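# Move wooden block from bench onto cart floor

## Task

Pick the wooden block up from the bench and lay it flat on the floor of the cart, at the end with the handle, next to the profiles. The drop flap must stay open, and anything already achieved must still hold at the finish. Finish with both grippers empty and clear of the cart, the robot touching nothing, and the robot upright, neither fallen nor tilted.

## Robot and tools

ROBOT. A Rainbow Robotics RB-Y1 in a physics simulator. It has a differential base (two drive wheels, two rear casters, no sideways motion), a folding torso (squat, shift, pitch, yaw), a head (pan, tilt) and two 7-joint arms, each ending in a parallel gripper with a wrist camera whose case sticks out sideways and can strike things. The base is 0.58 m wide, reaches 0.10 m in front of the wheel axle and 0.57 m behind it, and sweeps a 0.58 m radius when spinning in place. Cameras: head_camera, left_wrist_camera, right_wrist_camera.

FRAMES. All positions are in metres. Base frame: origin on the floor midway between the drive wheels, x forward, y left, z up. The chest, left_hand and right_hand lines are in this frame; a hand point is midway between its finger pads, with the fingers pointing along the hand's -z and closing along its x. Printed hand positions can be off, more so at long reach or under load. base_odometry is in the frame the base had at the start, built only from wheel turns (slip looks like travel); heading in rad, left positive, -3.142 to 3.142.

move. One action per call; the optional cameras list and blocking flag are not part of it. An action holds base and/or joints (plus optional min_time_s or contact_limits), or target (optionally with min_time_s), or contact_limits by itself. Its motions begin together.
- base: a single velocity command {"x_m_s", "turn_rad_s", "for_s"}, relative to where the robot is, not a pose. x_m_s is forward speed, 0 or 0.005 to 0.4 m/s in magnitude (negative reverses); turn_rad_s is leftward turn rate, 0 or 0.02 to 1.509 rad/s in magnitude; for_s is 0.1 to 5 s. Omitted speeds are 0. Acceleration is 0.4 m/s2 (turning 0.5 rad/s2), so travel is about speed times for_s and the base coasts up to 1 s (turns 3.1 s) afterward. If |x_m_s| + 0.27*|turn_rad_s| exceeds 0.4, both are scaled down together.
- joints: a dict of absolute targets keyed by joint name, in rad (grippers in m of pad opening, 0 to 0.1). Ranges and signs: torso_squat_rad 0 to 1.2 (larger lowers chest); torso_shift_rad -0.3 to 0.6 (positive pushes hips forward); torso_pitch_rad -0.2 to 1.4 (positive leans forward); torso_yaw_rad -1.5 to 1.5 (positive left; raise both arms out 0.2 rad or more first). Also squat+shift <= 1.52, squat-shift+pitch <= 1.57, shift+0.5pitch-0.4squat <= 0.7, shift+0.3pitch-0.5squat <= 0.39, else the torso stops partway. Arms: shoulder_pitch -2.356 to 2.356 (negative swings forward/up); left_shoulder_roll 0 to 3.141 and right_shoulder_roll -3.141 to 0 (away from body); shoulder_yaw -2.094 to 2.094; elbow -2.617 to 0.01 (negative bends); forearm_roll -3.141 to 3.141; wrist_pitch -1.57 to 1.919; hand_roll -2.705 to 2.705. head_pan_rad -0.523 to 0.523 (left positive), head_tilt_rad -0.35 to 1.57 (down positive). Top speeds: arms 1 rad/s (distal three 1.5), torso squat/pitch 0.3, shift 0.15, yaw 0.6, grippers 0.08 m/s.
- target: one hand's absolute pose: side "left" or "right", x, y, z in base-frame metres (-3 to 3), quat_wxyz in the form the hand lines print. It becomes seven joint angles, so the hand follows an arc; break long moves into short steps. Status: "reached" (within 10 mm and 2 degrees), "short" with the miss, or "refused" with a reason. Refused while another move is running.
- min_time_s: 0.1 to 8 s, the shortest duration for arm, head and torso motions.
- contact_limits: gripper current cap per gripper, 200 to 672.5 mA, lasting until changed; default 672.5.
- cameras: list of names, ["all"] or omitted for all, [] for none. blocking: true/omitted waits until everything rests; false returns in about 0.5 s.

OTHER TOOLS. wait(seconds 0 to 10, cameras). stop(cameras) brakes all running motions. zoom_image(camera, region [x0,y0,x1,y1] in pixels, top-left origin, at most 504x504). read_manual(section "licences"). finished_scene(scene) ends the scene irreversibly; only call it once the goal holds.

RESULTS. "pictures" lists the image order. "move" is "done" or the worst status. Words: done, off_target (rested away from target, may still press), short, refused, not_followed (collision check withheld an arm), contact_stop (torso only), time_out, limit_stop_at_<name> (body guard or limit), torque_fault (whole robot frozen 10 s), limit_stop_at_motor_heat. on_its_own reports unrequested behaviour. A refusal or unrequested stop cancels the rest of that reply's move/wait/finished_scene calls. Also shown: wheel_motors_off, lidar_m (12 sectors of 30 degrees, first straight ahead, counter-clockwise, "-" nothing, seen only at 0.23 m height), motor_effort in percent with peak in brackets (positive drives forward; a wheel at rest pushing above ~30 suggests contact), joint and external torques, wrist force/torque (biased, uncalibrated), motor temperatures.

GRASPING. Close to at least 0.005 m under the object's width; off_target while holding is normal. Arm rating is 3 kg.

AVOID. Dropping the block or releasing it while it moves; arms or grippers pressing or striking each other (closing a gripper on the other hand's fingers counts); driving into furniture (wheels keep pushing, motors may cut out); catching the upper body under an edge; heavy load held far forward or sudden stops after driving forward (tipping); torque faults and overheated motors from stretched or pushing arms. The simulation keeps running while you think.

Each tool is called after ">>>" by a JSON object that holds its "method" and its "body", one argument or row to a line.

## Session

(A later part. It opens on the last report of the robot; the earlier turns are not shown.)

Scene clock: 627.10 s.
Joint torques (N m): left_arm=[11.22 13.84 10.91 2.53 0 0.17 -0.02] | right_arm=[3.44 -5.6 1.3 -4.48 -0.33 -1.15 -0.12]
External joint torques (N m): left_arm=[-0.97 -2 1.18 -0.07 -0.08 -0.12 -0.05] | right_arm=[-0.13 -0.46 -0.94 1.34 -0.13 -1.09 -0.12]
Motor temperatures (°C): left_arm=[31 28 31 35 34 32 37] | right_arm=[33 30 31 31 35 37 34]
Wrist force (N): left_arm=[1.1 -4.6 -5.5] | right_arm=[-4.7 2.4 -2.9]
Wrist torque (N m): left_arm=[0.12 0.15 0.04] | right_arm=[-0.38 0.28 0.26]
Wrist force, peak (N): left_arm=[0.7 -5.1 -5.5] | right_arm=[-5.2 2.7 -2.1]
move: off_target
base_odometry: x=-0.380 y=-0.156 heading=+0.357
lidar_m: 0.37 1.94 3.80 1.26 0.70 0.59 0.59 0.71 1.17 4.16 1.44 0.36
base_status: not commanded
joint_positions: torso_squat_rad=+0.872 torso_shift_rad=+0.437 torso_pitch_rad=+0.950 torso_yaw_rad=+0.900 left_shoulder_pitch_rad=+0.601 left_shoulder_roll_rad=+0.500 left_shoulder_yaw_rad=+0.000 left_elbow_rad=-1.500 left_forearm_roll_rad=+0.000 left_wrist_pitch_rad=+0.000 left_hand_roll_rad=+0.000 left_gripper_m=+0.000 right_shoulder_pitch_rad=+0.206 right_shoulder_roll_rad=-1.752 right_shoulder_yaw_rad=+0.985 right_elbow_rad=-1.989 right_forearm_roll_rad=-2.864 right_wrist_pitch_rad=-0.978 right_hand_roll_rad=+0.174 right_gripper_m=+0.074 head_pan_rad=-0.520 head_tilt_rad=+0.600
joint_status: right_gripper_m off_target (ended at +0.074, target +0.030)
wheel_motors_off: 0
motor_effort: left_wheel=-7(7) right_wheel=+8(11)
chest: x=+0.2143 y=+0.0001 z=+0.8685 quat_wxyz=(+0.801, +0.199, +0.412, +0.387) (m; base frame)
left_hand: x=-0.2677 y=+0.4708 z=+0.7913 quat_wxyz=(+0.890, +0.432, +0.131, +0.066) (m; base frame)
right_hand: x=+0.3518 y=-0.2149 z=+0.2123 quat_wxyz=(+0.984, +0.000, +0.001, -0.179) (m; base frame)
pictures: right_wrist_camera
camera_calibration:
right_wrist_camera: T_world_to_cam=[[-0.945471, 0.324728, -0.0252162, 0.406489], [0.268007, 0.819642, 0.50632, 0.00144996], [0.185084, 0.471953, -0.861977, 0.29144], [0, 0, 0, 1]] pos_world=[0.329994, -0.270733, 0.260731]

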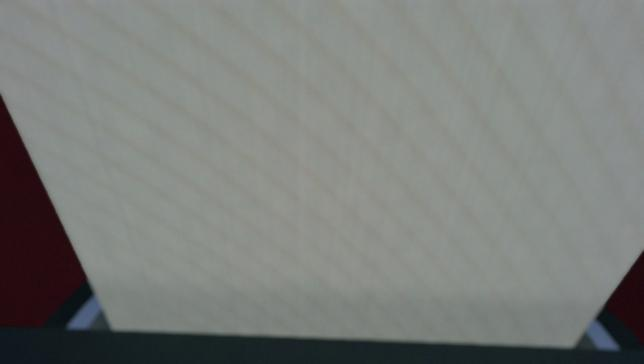

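>>> {"method": "move", "body": {
  "joints": {"torso_squat_rad":0.749,"torso_shift_rad":0.381},
  "min_time_s": 1.5,
  "cameras": []
}}

>>> {"method": "move", "body": {
  "joints": {"torso_squat_rad":0.4,"torso_shift_rad":0.3},
  "min_time_s": 2,
  "cameras": ["right_wrist_camera","head_camera"]
}}

>>> {"method": "move", "body": {
  "target": {"side":"right","x":0.4,"y":-0.19,"z":0.43,"quat_wxyz":[0.984,0,0,-0.179]},
  "min_time_s": 1,
  "cameras": []
}}

>>> {"method": "move", "body": {
  "target": {"side":"right","x":0.45,"y":-0.2,"z":0.47,"quat_wxyz":[0.984,0,0,-0.179]},
  "min_time_s": 1,
  "cameras": []
}}

>>> {"method": "move", "body": {
  "target": {"side":"right","x":0.45,"y":-0.2,"z":0.55,"quat_wxyz":[0.984,0,0,-0.179]},
  "min_time_s": 1.2,
  "cameras": ["right_wrist_camera","head_camera"]
}}

Scene clock: 632.27 s.
Joint torques (N m): left_arm=[11.45 13.85 10.91 2.49 -0.06 0.04 0.18] | right_arm=[3.82 -5.33 1.72 -10.37 0.22 -0.04 -0.08]
External joint torques (N m): left_arm=[-0.74 -1.99 1.18 -0.13 -0.14 -0.25 0.16] | right_arm=[0.25 -0.19 -0.52 -4.56 0.43 0.02 -0.08]
Motor temperatures (°C): left_arm=[31 28 31 35 33 32 37] | right_arm=[33 30 31 31 35 37 34]
Wrist force (N): left_arm=[0.6 -4.9 -4.7] | right_arm=[0.4 2.9 -25.8]
Wrist torque (N m): left_arm=[0.14 0.07 0.06] | right_arm=[-1.04 0.20 -0.08]
Wrist force, peak (N): left_arm=[1.0 -5.1 -6.0] | right_arm=[0.5 4.2 -26.6]
move: done
base_odometry: x=-0.380 y=-0.156 heading=+0.357
lidar_m: 0.36 1.94 3.80 1.26 0.70 0.57 0.59 0.69 1.19 4.15 1.46 0.35
base_status: not commanded
joint_positions: torso_squat_rad=+0.749 torso_shift_rad=+0.381 torso_pitch_rad=+0.951 torso_yaw_rad=+0.900 left_shoulder_pitch_rad=+0.601 left_shoulder_roll_rad=+0.500 left_shoulder_yaw_rad=+0.000 left_elbow_rad=-1.500 left_forearm_roll_rad=+0.000 left_wrist_pitch_rad=+0.000 left_hand_roll_rad=+0.000 left_gripper_m=+0.000 right_shoulder_pitch_rad=+0.206 right_shoulder_roll_rad=-1.752 right_shoulder_yaw_rad=+0.985 right_elbow_rad=-1.988 right_forearm_roll_rad=-2.864 right_wrist_pitch_rad=-0.978 right_hand_roll_rad=+0.174 right_gripper_m=+0.074 head_pan_rad=-0.520 head_tilt_rad=+0.600
joint_status: all done
wheel_motors_off: 0
motor_effort: left_wheel=-7(8) right_wheel=+8(11)
chest: x=+0.2146 y=+0.0001 z=+0.9362 quat_wxyz=(+0.801, +0.199, +0.412, +0.387) (m; base frame)
left_hand: x=-0.2675 y=+0.4708 z=+0.8593 quat_wxyz=(+0.890, +0.432, +0.132, +0.065) (m; base frame)
right_hand: x=+0.3521 y=-0.2153 z=+0.2796 quat_wxyz=(+0.984, -0.001, +0.000, -0.179) (m; base frame)
pictures: none
No camera images: "cameras" was empty.

Scene clock: 634.57 s.
Joint torques (N m): left_arm=[11.33 13.7 10.85 2.5 -0.04 0 0.06] | right_arm=[3.73 -5.2 1.41 -10.6 0.15 0.1 0.01]
External joint torques (N m): left_arm=[-0.86 -2.14 1.11 -0.12 -0.13 -0.29 0.04] | right_arm=[0.15 -0.06 -0.83 -4.79 0.35 0.16 0.01]
Motor temperatures (°C): left_arm=[31 28 31 35 33 32 37] | right_arm=[33 30 31 31 35 37 34]
Wrist force (N): left_arm=[0.8 -4.4 -4.5] | right_arm=[0.6 2.9 -26.1]
Wrist torque (N m): left_arm=[0.09 0.11 0.07] | right_arm=[-1.01 0.19 -0.06]
Wrist force, peak (N): left_arm=[0.7 -5.0 -6.0] | right_arm=[0.7 3.2 -26.7]
move: done
base_odometry: x=-0.380 y=-0.156 heading=+0.357
lidar_m: 0.35 1.93 3.81 1.27 0.69 0.59 0.58 0.70 1.16 4.16 1.46 0.35
base_status: not commanded
joint_positions: torso_squat_rad=+0.400 torso_shift_rad=+0.300 torso_pitch_rad=+0.951 torso_yaw_rad=+0.900 left_shoulder_pitch_rad=+0.601 left_shoulder_roll_rad=+0.500 left_shoulder_yaw_rad=+0.000 left_elbow_rad=-1.500 left_forearm_roll_rad=+0.000 left_wrist_pitch_rad=+0.000 left_hand_roll_rad=+0.000 left_gripper_m=+0.000 right_shoulder_pitch_rad=+0.206 right_shoulder_roll_rad=-1.752 right_shoulder_yaw_rad=+0.985 right_elbow_rad=-1.988 right_forearm_roll_rad=-2.864 right_wrist_pitch_rad=-0.978 right_hand_roll_rad=+0.174 right_gripper_m=+0.074 head_pan_rad=-0.520 head_tilt_rad=+0.600
joint_status: all done
wheel_motors_off: 0
motor_effort: left_wheel=-6(7) right_wheel=+8(11)
chest: x=+0.2145 y=+0.0001 z=+1.0762 quat_wxyz=(+0.801, +0.199, +0.412, +0.387) (m; base frame)
left_hand: x=-0.2676 y=+0.4708 z=+0.9994 quat_wxyz=(+0.890, +0.432, +0.132, +0.065) (m; base frame)
right_hand: x=+0.3520 y=-0.2153 z=+0.4196 quat_wxyz=(+0.984, -0.001, +0.000, -0.179) (m; base frame)
pictures: head_camera, right_wrist_camera
camera_calibration:
head_camera: T_world_to_cam=[[0.190735, -0.927522, -0.321438, 0.321301], [-0.980905, -0.1674, -0.0990122, 0.549472], [0.0380274, 0.334185, -0.94174, 1.03723], [0, 0, 0, 1]] pos_world=[0.438253, 0.0433667, 1.13449]
right_wrist_camera: T_world_to_cam=[[-0.945544, 0.324435, -0.0262584, 0.412443], [0.267413, 0.82028, 0.5056, -0.102657], [0.185573, 0.471045, -0.862368, 0.470094], [0, 0, 0, 1]] pos_world=[0.330197, -0.271038, 0.468128]

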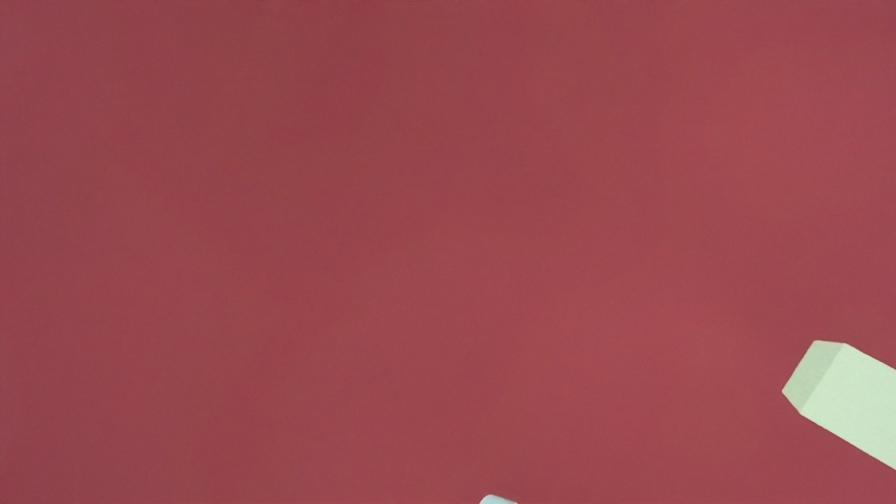

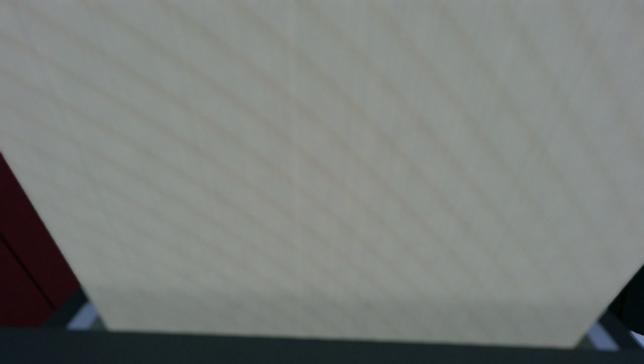

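Scene clock: 635.90 s.
Joint torques (N m): left_arm=[11.38 13.73 10.92 2.48 0.06 0 -0.03] | right_arm=[0.6 -8.6 -0.42 -11.03 0.03 0.21 0.21]
External joint torques (N m): left_arm=[-0.81 -2.11 1.19 -0.14 -0.02 -0.29 -0.05] | right_arm=[-0.62 -1.47 -1.33 -5.23 0.22 0.28 0.21]
Motor temperatures (°C): left_arm=[31 28 31 35 33 32 37] | right_arm=[33 30 31 31 35 37 34]
Wrist force (N): left_arm=[0.6 -4.0 -5.6] | right_arm=[0.6 2.9 -25.8]
Wrist torque (N m): left_arm=[0.06 0.12 0.08] | right_arm=[-1.06 0.15 -0.09]
Wrist force, peak (N): left_arm=[1.2 -5.1 -5.5] | right_arm=[0.0 3.2 -26.3]
move: done
base_odometry: x=-0.380 y=-0.156 heading=+0.357
lidar_m: 0.40 1.95 3.80 1.26 0.71 0.60 0.59 0.70 1.19 4.15 1.42 0.39
base_status: not commanded
joint_positions: torso_squat_rad=+0.400 torso_shift_rad=+0.300 torso_pitch_rad=+0.951 torso_yaw_rad=+0.900 left_shoulder_pitch_rad=+0.601 left_shoulder_roll_rad=+0.500 left_shoulder_yaw_rad=+0.000 left_elbow_rad=-1.500 left_forearm_roll_rad=+0.000 left_wrist_pitch_rad=+0.000 left_hand_roll_rad=+0.000 left_gripper_m=+0.000 right_shoulder_pitch_rad=+0.146 right_shoulder_roll_rad=-1.882 right_shoulder_yaw_rad=+0.930 right_elbow_rad=-2.062 right_forearm_roll_rad=-3.026 right_wrist_pitch_rad=-0.936 right_hand_roll_rad=+0.246 right_gripper_m=+0.074 head_pan_rad=-0.520 head_tilt_rad=+0.600
joint_status: all done
wheel_motors_off: 0
motor_effort: left_wheel=-6(7) right_wheel=+9(11)
chest: x=+0.2145 y=+0.0001 z=+1.0762 quat_wxyz=(+0.801, +0.199, +0.412, +0.387) (m; base frame)
left_hand: x=-0.2675 y=+0.4708 z=+0.9994 quat_wxyz=(+0.890, +0.432, +0.132, +0.065) (m; base frame)
right_hand: x=+0.4000 y=-0.1903 z=+0.4298 quat_wxyz=(+0.984, +0.000, -0.001, -0.179) (m; base frame)
right_hand_status: reached (checked arc, planned for 1.0 s): 0 mm and 0.1 deg off.
pictures: none
No camera images: "cameras" was empty.

Scene clock: 637.23 s.
Joint torques (N m): left_arm=[11.22 13.7 10.75 2.64 -0.07 0.04 -0.05] | right_arm=[-1 -11.54 1.19 -9.78 0.25 0.01 0.03]
External joint torques (N m): left_arm=[-0.97 -2.14 1.02 0.02 -0.15 -0.25 -0.07] | right_arm=[0.21 -2.17 0.45 -4.51 0.44 0.07 0.03]
Motor temperatures (°C): left_arm=[31 28 31 35 33 32 37] | right_arm=[33 30 31 31 35 37 34]
Wrist force (N): left_arm=[0.2 -4.5 -5.0] | right_arm=[0.2 3.0 -25.7]
Wrist torque (N m): left_arm=[0.09 0.05 0.08] | right_arm=[-1.05 0.08 -0.06]
Wrist force, peak (N): left_arm=[0.2 -4.3 -6.6] | right_arm=[2.3 3.8 -26.7]
move: done
base_odometry: x=-0.380 y=-0.156 heading=+0.357
lidar_m: 1.18 1.95 3.80 1.27 0.70 0.60 0.60 0.69 1.18 4.16 1.38 1.19
base_status: not commanded
joint_positions: torso_squat_rad=+0.400 torso_shift_rad=+0.300 torso_pitch_rad=+0.951 torso_yaw_rad=+0.900 left_shoulder_pitch_rad=+0.601 left_shoulder_roll_rad=+0.500 left_shoulder_yaw_rad=+0.000 left_elbow_rad=-1.500 left_forearm_roll_rad=+0.000 left_wrist_pitch_rad=+0.000 left_hand_roll_rad=+0.000 left_gripper_m=+0.000 right_shoulder_pitch_rad=+0.152 right_shoulder_roll_rad=-2.176 right_shoulder_yaw_rad=+0.968 right_elbow_rad=-2.198 right_forearm_roll_rad=-3.039 right_wrist_pitch_rad=-0.848 right_hand_roll_rad=+0.070 right_gripper_m=+0.074 head_pan_rad=-0.520 head_tilt_rad=+0.600
joint_status: all done
wheel_motors_off: 0
motor_effort: left_wheel=-6(7) right_wheel=+9(10)
chest: x=+0.2146 y=+0.0001 z=+1.0762 quat_wxyz=(+0.801, +0.199, +0.412, +0.387) (m; base frame)
left_hand: x=-0.2675 y=+0.4708 z=+0.9994 quat_wxyz=(+0.890, +0.433, +0.132, +0.065) (m; base frame)
right_hand: x=+0.4501 y=-0.2001 z=+0.4698 quat_wxyz=(+0.984, +0.000, +0.000, -0.179) (m; base frame)
right_hand_status: reached (checked arc, planned for 1.0 s): 0 mm and 0.1 deg off.
pictures: none
No camera images: "cameras" was empty.

Scene clock: 638.77 s.
Joint torques (N m): left_arm=[11.17 13.57 11.06 2.69 0.06 0 -0.05] | right_arm=[-4.57 -12.43 1.77 -10.85 0.26 -0.18 -0.4]
External joint torques (N m): left_arm=[-1.03 -2.27 1.33 0.07 -0.03 -0.29 -0.07] | right_arm=[-2.01 -2.47 0.46 -5.05 0.46 -0.13 -0.4]
Motor temperatures (°C): left_arm=[31 28 31 35 33 32 37] | right_arm=[33 30 31 31 35 37 34]
Wrist force (N): left_arm=[0.4 -4.2 -4.9] | right_arm=[0.3 2.2 -26.0]
Wrist torque (N m): left_arm=[0.07 0.07 0.05] | right_arm=[-1.11 0.13 -0.09]
Wrist force, peak (N): left_arm=[0.5 -4.4 -6.0] | right_arm=[0.0 4.1 -26.7]
move: done
base_odometry: x=-0.380 y=-0.156 heading=+0.357
lidar_m: 1.17 1.93 3.81 1.27 0.70 0.60 0.58 0.71 1.17 4.16 1.38 1.18
base_status: not commanded
joint_positions: torso_squat_rad=+0.400 torso_shift_rad=+0.300 torso_pitch_rad=+0.951 torso_yaw_rad=+0.900 left_shoulder_pitch_rad=+0.601 left_shoulder_roll_rad=+0.500 left_shoulder_yaw_rad=+0.000 left_elbow_rad=-1.500 left_forearm_roll_rad=+0.000 left_wrist_pitch_rad=+0.000 left_hand_roll_rad=+0.000 left_gripper_m=+0.000 right_shoulder_pitch_rad=+0.124 right_shoulder_roll_rad=-2.450 right_shoulder_yaw_rad=+1.101 right_elbow_rad=-2.517 right_forearm_roll_rad=-2.934 right_wrist_pitch_rad=-0.951 right_hand_roll_rad=-0.125 right_gripper_m=+0.074 head_pan_rad=-0.520 head_tilt_rad=+0.600
joint_status: all done
wheel_motors_off: 0
motor_effort: left_wheel=-6(8) right_wheel=+8(10)
chest: x=+0.2146 y=+0.0000 z=+1.0762 quat_wxyz=(+0.801, +0.199, +0.412, +0.387) (m; base frame)
left_hand: x=-0.2675 y=+0.4708 z=+0.9994 quat_wxyz=(+0.890, +0.433, +0.132, +0.065) (m; base frame)
right_hand: x=+0.4501 y=-0.2002 z=+0.5496 quat_wxyz=(+0.984, -0.001, +0.000, -0.179) (m; base frame)
right_hand_status: reached (checked arc, planned for 1.2 s): 0 mm and 0.1 deg off.
pictures: head_camera, right_wrist_camera
camera_calibration:
head_camera: T_world_to_cam=[[0.190718, -0.927519, -0.321458, 0.321331], [-0.980912, -0.167416, -0.0989137, 0.549364], [0.0379272, 0.334186, -0.941744, 1.03728], [0, 0, 0, 1]] pos_world=[0.438253, 0.0433666, 1.13449]
right_wrist_camera: T_world_to_cam=[[-0.945365, 0.324894, -0.0269978, 0.504106], [0.267482, 0.820317, 0.505503, -0.20694], [0.186381, 0.470663, -0.862402, 0.556477], [0, 0, 0, 1]] pos_world=[0.4282, -0.255938, 0.598126]

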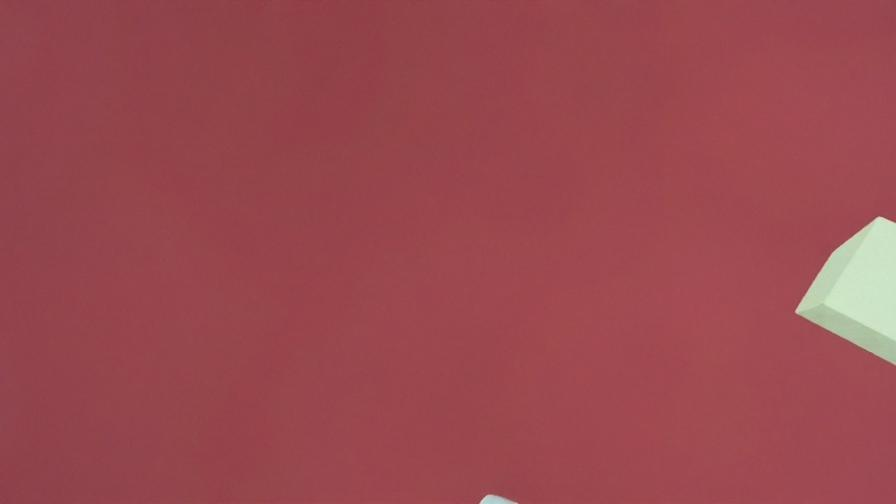

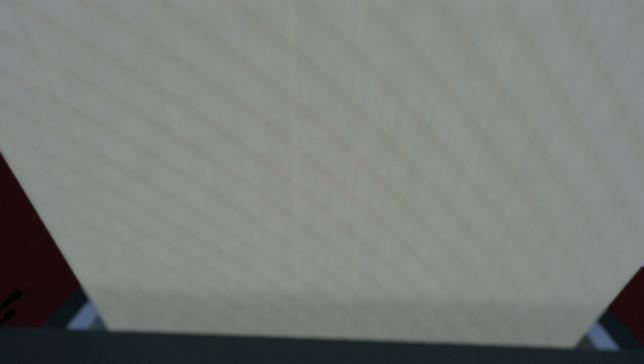

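>>> {"method": "move", "body": {
  "joints": {"right_hand_roll_rad":1.8},
  "min_time_s": 3,
  "cameras": []
}}

>>> {"method": "move", "body": {
  "target": {"side":"right","x":0.45,"y":-0.2,"z":0.58,"quat_wxyz":[0.7071,0,0,0.7071]},
  "min_time_s": 1,
  "cameras": ["right_wrist_camera"]
}}

>>> {"method": "move", "body": {
  "target": {"side":"right","x":0.45,"y":-0.15,"z":0.62,"quat_wxyz":[0.6935,0.138,-0.138,0.6935]},
  "min_time_s": 2,
  "cameras": ["right_wrist_camera"]
}}

Scene clock: 644.37 s.
Joint torques (N m): left_arm=[11.27 13.72 11.05 2.48 0.07 0.01 -0.04] | right_arm=[-4.46 -12.44 1.68 -10.7 -0.14 0.53 -0.08]
External joint torques (N m): left_arm=[-0.92 -2.12 1.32 -0.13 -0.01 -0.28 -0.07] | right_arm=[-1.83 -2.45 0.44 -4.94 0 0.63 -0.08]
Motor temperatures (°C): left_arm=[31 28 31 35 33 32 37] | right_arm=[33 30 31 31 35 37 34]
Wrist force (N): left_arm=[1.2 -4.2 -5.0] | right_arm=[0.4 3.2 -25.9]
Wrist torque (N m): left_arm=[0.05 0.15 0.05] | right_arm=[-1.07 0.18 -0.08]
Wrist force, peak (N): left_arm=[0.5 -4.8 -6.3] | right_arm=[0.3 3.3 -26.3]
move: done
base_odometry: x=-0.380 y=-0.156 heading=+0.357
lidar_m: 1.18 1.94 3.79 1.27 0.71 0.59 0.58 0.71 1.19 4.15 1.39 1.18
base_status: not commanded
joint_positions: torso_squat_rad=+0.400 torso_shift_rad=+0.300 torso_pitch_rad=+0.951 torso_yaw_rad=+0.900 left_shoulder_pitch_rad=+0.601 left_shoulder_roll_rad=+0.500 left_shoulder_yaw_rad=+0.000 left_elbow_rad=-1.500 left_forearm_roll_rad=+0.000 left_wrist_pitch_rad=+0.000 left_hand_roll_rad=+0.000 left_gripper_m=+0.000 right_shoulder_pitch_rad=+0.124 right_shoulder_roll_rad=-2.450 right_shoulder_yaw_rad=+1.101 right_elbow_rad=-2.517 right_forearm_roll_rad=-2.934 right_wrist_pitch_rad=-0.951 right_hand_roll_rad=+1.800 right_gripper_m=+0.074 head_pan_rad=-0.520 head_tilt_rad=+0.600
joint_status: all done
wheel_motors_off: 0
motor_effort: left_wheel=-7(7) right_wheel=+8(10)
chest: x=+0.2146 y=+0.0000 z=+1.0762 quat_wxyz=(+0.801, +0.199, +0.412, +0.387) (m; base frame)
left_hand: x=-0.2675 y=+0.4708 z=+0.9994 quat_wxyz=(+0.890, +0.433, +0.132, +0.065) (m; base frame)
right_hand: x=+0.4501 y=-0.2001 z=+0.5496 quat_wxyz=(+0.709, -0.001, +0.000, +0.705) (m; base frame)
pictures: none
No camera images: "cameras" was empty.

Scene clock: 645.70 s.
Joint torques (N m): left_arm=[11.38 13.88 10.78 2.52 0.07 0.1 -0.03] | right_arm=[-4.6 -12.84 2.91 -11.52 -0.13 0.85 -0.26]
External joint torques (N m): left_arm=[-0.81 -1.96 1.05 -0.1 -0.01 -0.19 -0.05] | right_arm=[-1.55 -2.58 1.44 -5.84 0 0.92 -0.26]
Motor temperatures (°C): left_arm=[31 28 31 35 33 32 37] | right_arm=[33 30 31 31 35 37 34]
Wrist force (N): left_arm=[0.8 -4.0 -5.5] | right_arm=[-0.1 2.9 -26.1]
Wrist torque (N m): left_arm=[0.09 0.10 0.03] | right_arm=[-1.09 0.17 -0.05]
Wrist force, peak (N): left_arm=[0.8 -4.3 -6.3] | right_arm=[0.4 3.1 -26.4]
move: done
base_odometry: x=-0.380 y=-0.156 heading=+0.357
lidar_m: 1.18 1.95 3.80 1.26 0.70 0.60 0.59 0.71 1.17 4.13 1.39 1.17
base_status: not commanded
joint_positions: torso_squat_rad=+0.400 torso_shift_rad=+0.300 torso_pitch_rad=+0.951 torso_yaw_rad=+0.900 left_shoulder_pitch_rad=+0.601 left_shoulder_roll_rad=+0.500 left_shoulder_yaw_rad=+0.000 left_elbow_rad=-1.500 left_forearm_roll_rad=+0.000 left_wrist_pitch_rad=+0.000 left_hand_roll_rad=+0.000 left_gripper_m=+0.000 right_shoulder_pitch_rad=+0.097 right_shoulder_roll_rad=-2.566 right_shoulder_yaw_rad=+1.175 right_elbow_rad=-2.616 right_forearm_roll_rad=-2.858 right_wrist_pitch_rad=-0.939 right_hand_roll_rad=+1.728 right_gripper_m=+0.074 head_pan_rad=-0.520 head_tilt_rad=+0.600
joint_status: all done
wheel_motors_off: 0
motor_effort: left_wheel=-7(7) right_wheel=+8(10)
chest: x=+0.2146 y=+0.0000 z=+1.0762 quat_wxyz=(+0.801, +0.199, +0.412, +0.387) (m; base frame)
left_hand: x=-0.2675 y=+0.4708 z=+0.9994 quat_wxyz=(+0.890, +0.433, +0.132, +0.065) (m; base frame)
right_hand: x=+0.4506 y=-0.2003 z=+0.5789 quat_wxyz=(+0.707, +0.007, +0.000, +0.707) (m; base frame)
right_hand_status: reached (checked arc, planned for 1.0 s): 1 mm and 0.9 deg off.
pictures: right_wrist_camera
camera_calibration:
right_wrist_camera: T_world_to_cam=[[0.0288859, -0.998914, -0.0365584, -0.193133], [-0.855679, -0.0436163, 0.515665, 0.105385], [-0.5167, 0.0163868, -0.85601, 0.803831], [0, 0, 0, 1]] pos_world=[0.511094, -0.201499, 0.626683]

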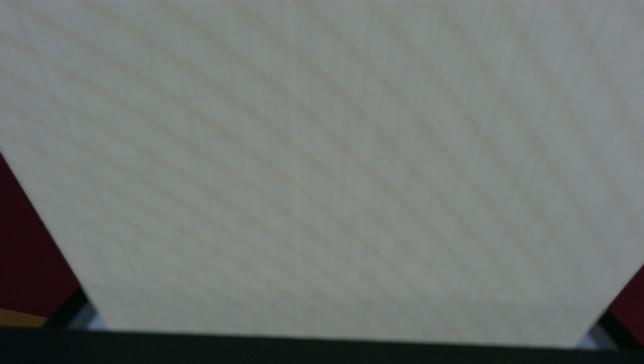

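Scene clock: 648.03 s.
Joint torques (N m): left_arm=[11.16 13.89 10.98 2.61 -0.03 0.05 -0.05] | right_arm=[-4.79 -13.53 2.12 -10.53 2.53 -0.14 -0.45]
External joint torques (N m): left_arm=[-1.03 -1.95 1.25 -0.01 -0.12 -0.24 -0.07] | right_arm=[-2.67 -2.11 0.21 -5.65 2.04 0.12 -0.47]
Motor temperatures (°C): left_arm=[31 28 31 35 33 32 37] | right_arm=[33 30 31 31 35 37 34]
Wrist force (N): left_arm=[1.1 -3.7 -5.4] | right_arm=[-9.7 2.3 -24.1]
Wrist torque (N m): left_arm=[0.05 0.16 0.06] | right_arm=[-0.96 0.95 0.17]
Wrist force, peak (N): left_arm=[1.0 -4.8 -5.8] | right_arm=[-4.2 4.0 -26.1]
move: done
base_odometry: x=-0.380 y=-0.156 heading=+0.357
lidar_m: 1.18 1.94 3.81 1.28 0.70 0.59 0.59 0.70 1.18 4.16 1.39 1.17
base_status: not commanded
joint_positions: torso_squat_rad=+0.400 torso_shift_rad=+0.300 torso_pitch_rad=+0.951 torso_yaw_rad=+0.900 left_shoulder_pitch_rad=+0.601 left_shoulder_roll_rad=+0.500 left_shoulder_yaw_rad=+0.000 left_elbow_rad=-1.500 left_forearm_roll_rad=+0.000 left_wrist_pitch_rad=+0.000 left_hand_roll_rad=+0.000 left_gripper_m=+0.000 right_shoulder_pitch_rad=-0.060 right_shoulder_roll_rad=-2.628 right_shoulder_yaw_rad=+1.495 right_elbow_rad=-2.616 right_forearm_roll_rad=-2.082 right_wrist_pitch_rad=-0.910 right_hand_roll_rad=+1.327 right_gripper_m=+0.074 head_pan_rad=-0.520 head_tilt_rad=+0.600
joint_status: all done
wheel_motors_off: 0
motor_effort: left_wheel=-7(7) right_wheel=+8(10)
chest: x=+0.2146 y=+0.0000 z=+1.0762 quat_wxyz=(+0.801, +0.199, +0.412, +0.387) (m; base frame)
left_hand: x=-0.2675 y=+0.4708 z=+0.9994 quat_wxyz=(+0.890, +0.433, +0.132, +0.065) (m; base frame)
right_hand: x=+0.4504 y=-0.1507 z=+0.6192 quat_wxyz=(+0.691, +0.148, -0.141, +0.693) (m; base frame)
right_hand_status: reached (checked arc, as near as the solve gets, planned for 2.0 s): 1 mm and 1.2 deg off.
pictures: right_wrist_camera
camera_calibration:
right_wrist_camera: T_world_to_cam=[[0.0290404, -0.905062, -0.424286, 0.112009], [-0.856735, -0.241203, 0.455881, 0.0943366], [-0.514939, 0.350262, -0.782403, 0.841332], [0, 0, 0, 1]] pos_world=[0.510803, -0.170556, 0.662778]

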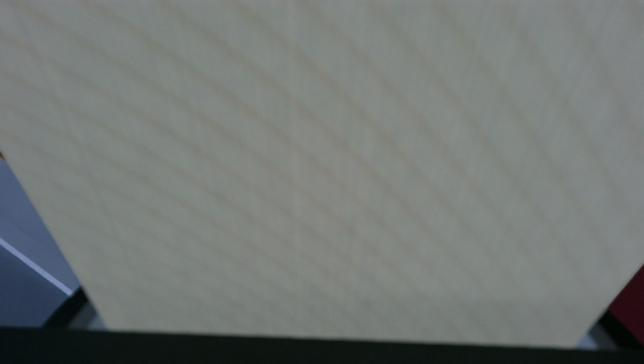

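Continue the tilt in steps. No slip so far.

>>> {"method": "move", "body": {
  "target": {"side":"right","x":0.45,"y":-0.12,"z":0.66,"quat_wxyz":[0.653,0.271,-0.271,0.653]},
  "min_time_s": 2,
  "cameras": ["right_wrist_camera"]
}}

>>> {"method": "move", "body": {
  "target": {"side":"right","x":0.45,"y":-0.105,"z":0.68,"quat_wxyz":[0.588,0.393,-0.393,0.588]},
  "min_time_s": 2,
  "cameras": ["right_wrist_camera"]
}}

>>> {"method": "move", "body": {
  "target": {"side":"right","x":0.45,"y":-0.09,"z":0.7,"quat_wxyz":[0.5,0.5,-0.5,0.5]},
  "min_time_s": 2,
  "cameras": ["right_wrist_camera","head_camera"]
}}

Scene clock: 651.97 s.
Joint torques (N m): left_arm=[11.45 13.58 11.33 2.52 -0.02 0.1 -0.01] | right_arm=[-4.71 -9.89 1.79 -9.52 4.82 -2.98 -0.55]
External joint torques (N m): left_arm=[-0.74 -2.26 1.59 -0.09 -0.1 -0.19 -0.03] | right_arm=[-3.6 2.22 -0.63 -5.3 3.87 -2.2 -0.59]
Motor temperatures (°C): left_arm=[31 28 31 35 33 32 37] | right_arm=[33 30 31 31 35 37 34]
Wrist force (N): left_arm=[0.7 -3.8 -5.5] | right_arm=[-18.7 3.0 -17.6]
Wrist torque (N m): left_arm=[0.02 0.06 0.11] | right_arm=[-0.86 1.35 0.37]
Wrist force, peak (N): left_arm=[1.0 -4.5 -6.0] | right_arm=[-14.1 3.9 -22.4]
move: done
base_odometry: x=-0.380 y=-0.156 heading=+0.357
lidar_m: 1.17 1.94 3.78 1.25 0.70 0.60 0.59 0.71 1.17 4.15 1.39 1.18
base_status: not commanded
joint_positions: torso_squat_rad=+0.400 torso_shift_rad=+0.300 torso_pitch_rad=+0.951 torso_yaw_rad=+0.900 left_shoulder_pitch_rad=+0.601 left_shoulder_roll_rad=+0.500 left_shoulder_yaw_rad=+0.000 left_elbow_rad=-1.500 left_forearm_roll_rad=+0.000 left_wrist_pitch_rad=+0.000 left_hand_roll_rad=+0.000 left_gripper_m=+0.000 right_shoulder_pitch_rad=-0.125 right_shoulder_roll_rad=-2.588 right_shoulder_yaw_rad=+1.679 right_elbow_rad=-2.502 right_forearm_roll_rad=-1.494 right_wrist_pitch_rad=-1.088 right_hand_roll_rad=+1.013 right_gripper_m=+0.074 head_pan_rad=-0.520 head_tilt_rad=+0.600
joint_status: all done
wheel_motors_off: 0
motor_effort: left_wheel=-7(8) right_wheel=+8(10)
chest: x=+0.2146 y=+0.0000 z=+1.0762 quat_wxyz=(+0.801, +0.199, +0.412, +0.387) (m; base frame)
left_hand: x=-0.2675 y=+0.4708 z=+0.9994 quat_wxyz=(+0.890, +0.433, +0.132, +0.065) (m; base frame)
right_hand: x=+0.4495 y=-0.1207 z=+0.6599 quat_wxyz=(+0.653, +0.270, -0.269, +0.655) (m; base frame)
right_hand_status: reached (checked arc, planned for 2.0 s): 1 mm and 0.4 deg off.
pictures: right_wrist_camera
camera_calibration:
right_wrist_camera: T_world_to_cam=[[0.03015, -0.69126, -0.721977, 0.378181], [-0.860324, -0.385663, 0.333327, 0.147306], [-0.508855, 0.611084, -0.606335, 0.774893], [0, 0, 0, 1]] pos_world=[0.509637, -0.155293, 0.693782]

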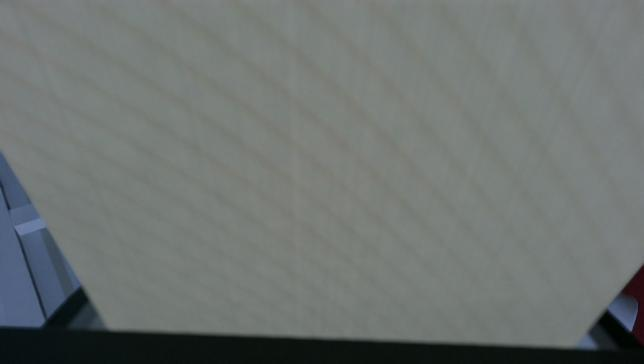

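Scene clock: 654.30 s.
Joint torques (N m): left_arm=[11.42 13.8 10.93 2.65 0.03 0 -0.05] | right_arm=[-4.01 -10.69 1.47 -9.59 6 -5.65 -0.69]
External joint torques (N m): left_arm=[-0.77 -2.05 1.19 0.04 -0.05 -0.29 -0.07] | right_arm=[-4.16 2.15 -1.16 -5.66 4.78 -4.4 -0.74]
Motor temperatures (°C): left_arm=[31 28 31 35 33 32 37] | right_arm=[33 30 31 31 35 37 34]
Wrist force (N): left_arm=[0.6 -3.9 -4.9] | right_arm=[-25.3 3.1 -8.8]
Wrist torque (N m): left_arm=[0.02 0.06 0.07] | right_arm=[-0.64 1.70 0.52]
Wrist force, peak (N): left_arm=[0.7 -5.2 -6.1] | right_arm=[-24.0 3.4 -12.4]
move: done
base_odometry: x=-0.380 y=-0.156 heading=+0.357
lidar_m: 1.17 1.94 3.81 1.26 0.69 0.59 0.58 0.71 1.19 4.14 1.38 1.18
base_status: not commanded
joint_positions: torso_squat_rad=+0.400 torso_shift_rad=+0.300 torso_pitch_rad=+0.951 torso_yaw_rad=+0.900 left_shoulder_pitch_rad=+0.601 left_shoulder_roll_rad=+0.500 left_shoulder_yaw_rad=+0.000 left_elbow_rad=-1.500 left_forearm_roll_rad=+0.000 left_wrist_pitch_rad=+0.000 left_hand_roll_rad=+0.000 left_gripper_m=+0.000 right_shoulder_pitch_rad=-0.179 right_shoulder_roll_rad=-2.399 right_shoulder_yaw_rad=+1.718 right_elbow_rad=-2.234 right_forearm_roll_rad=-1.136 right_wrist_pitch_rad=-1.344 right_hand_roll_rad=+0.814 right_gripper_m=+0.074 head_pan_rad=-0.520 head_tilt_rad=+0.600
joint_status: all done
wheel_motors_off: 0
motor_effort: left_wheel=-6(7) right_wheel=+7(10)
chest: x=+0.2146 y=+0.0000 z=+1.0762 quat_wxyz=(+0.801, +0.199, +0.412, +0.387) (m; base frame)
left_hand: x=-0.2675 y=+0.4708 z=+0.9994 quat_wxyz=(+0.890, +0.433, +0.132, +0.065) (m; base frame)
right_hand: x=+0.4500 y=-0.1057 z=+0.6794 quat_wxyz=(+0.588, +0.392, -0.392, +0.589) (m; base frame)
right_hand_status: reached (checked arc, planned for 2.0 s): 1 mm and 0.2 deg off.
pictures: right_wrist_camera
camera_calibration:
right_wrist_camera: T_world_to_cam=[[0.0302614, -0.361608, -0.931839, 0.580025], [-0.860792, -0.48329, 0.15959, 0.254943], [-0.508057, 0.79729, -0.325894, 0.606507], [0, 0, 0, 1]] pos_world=[0.510041, -0.150609, 0.69746]

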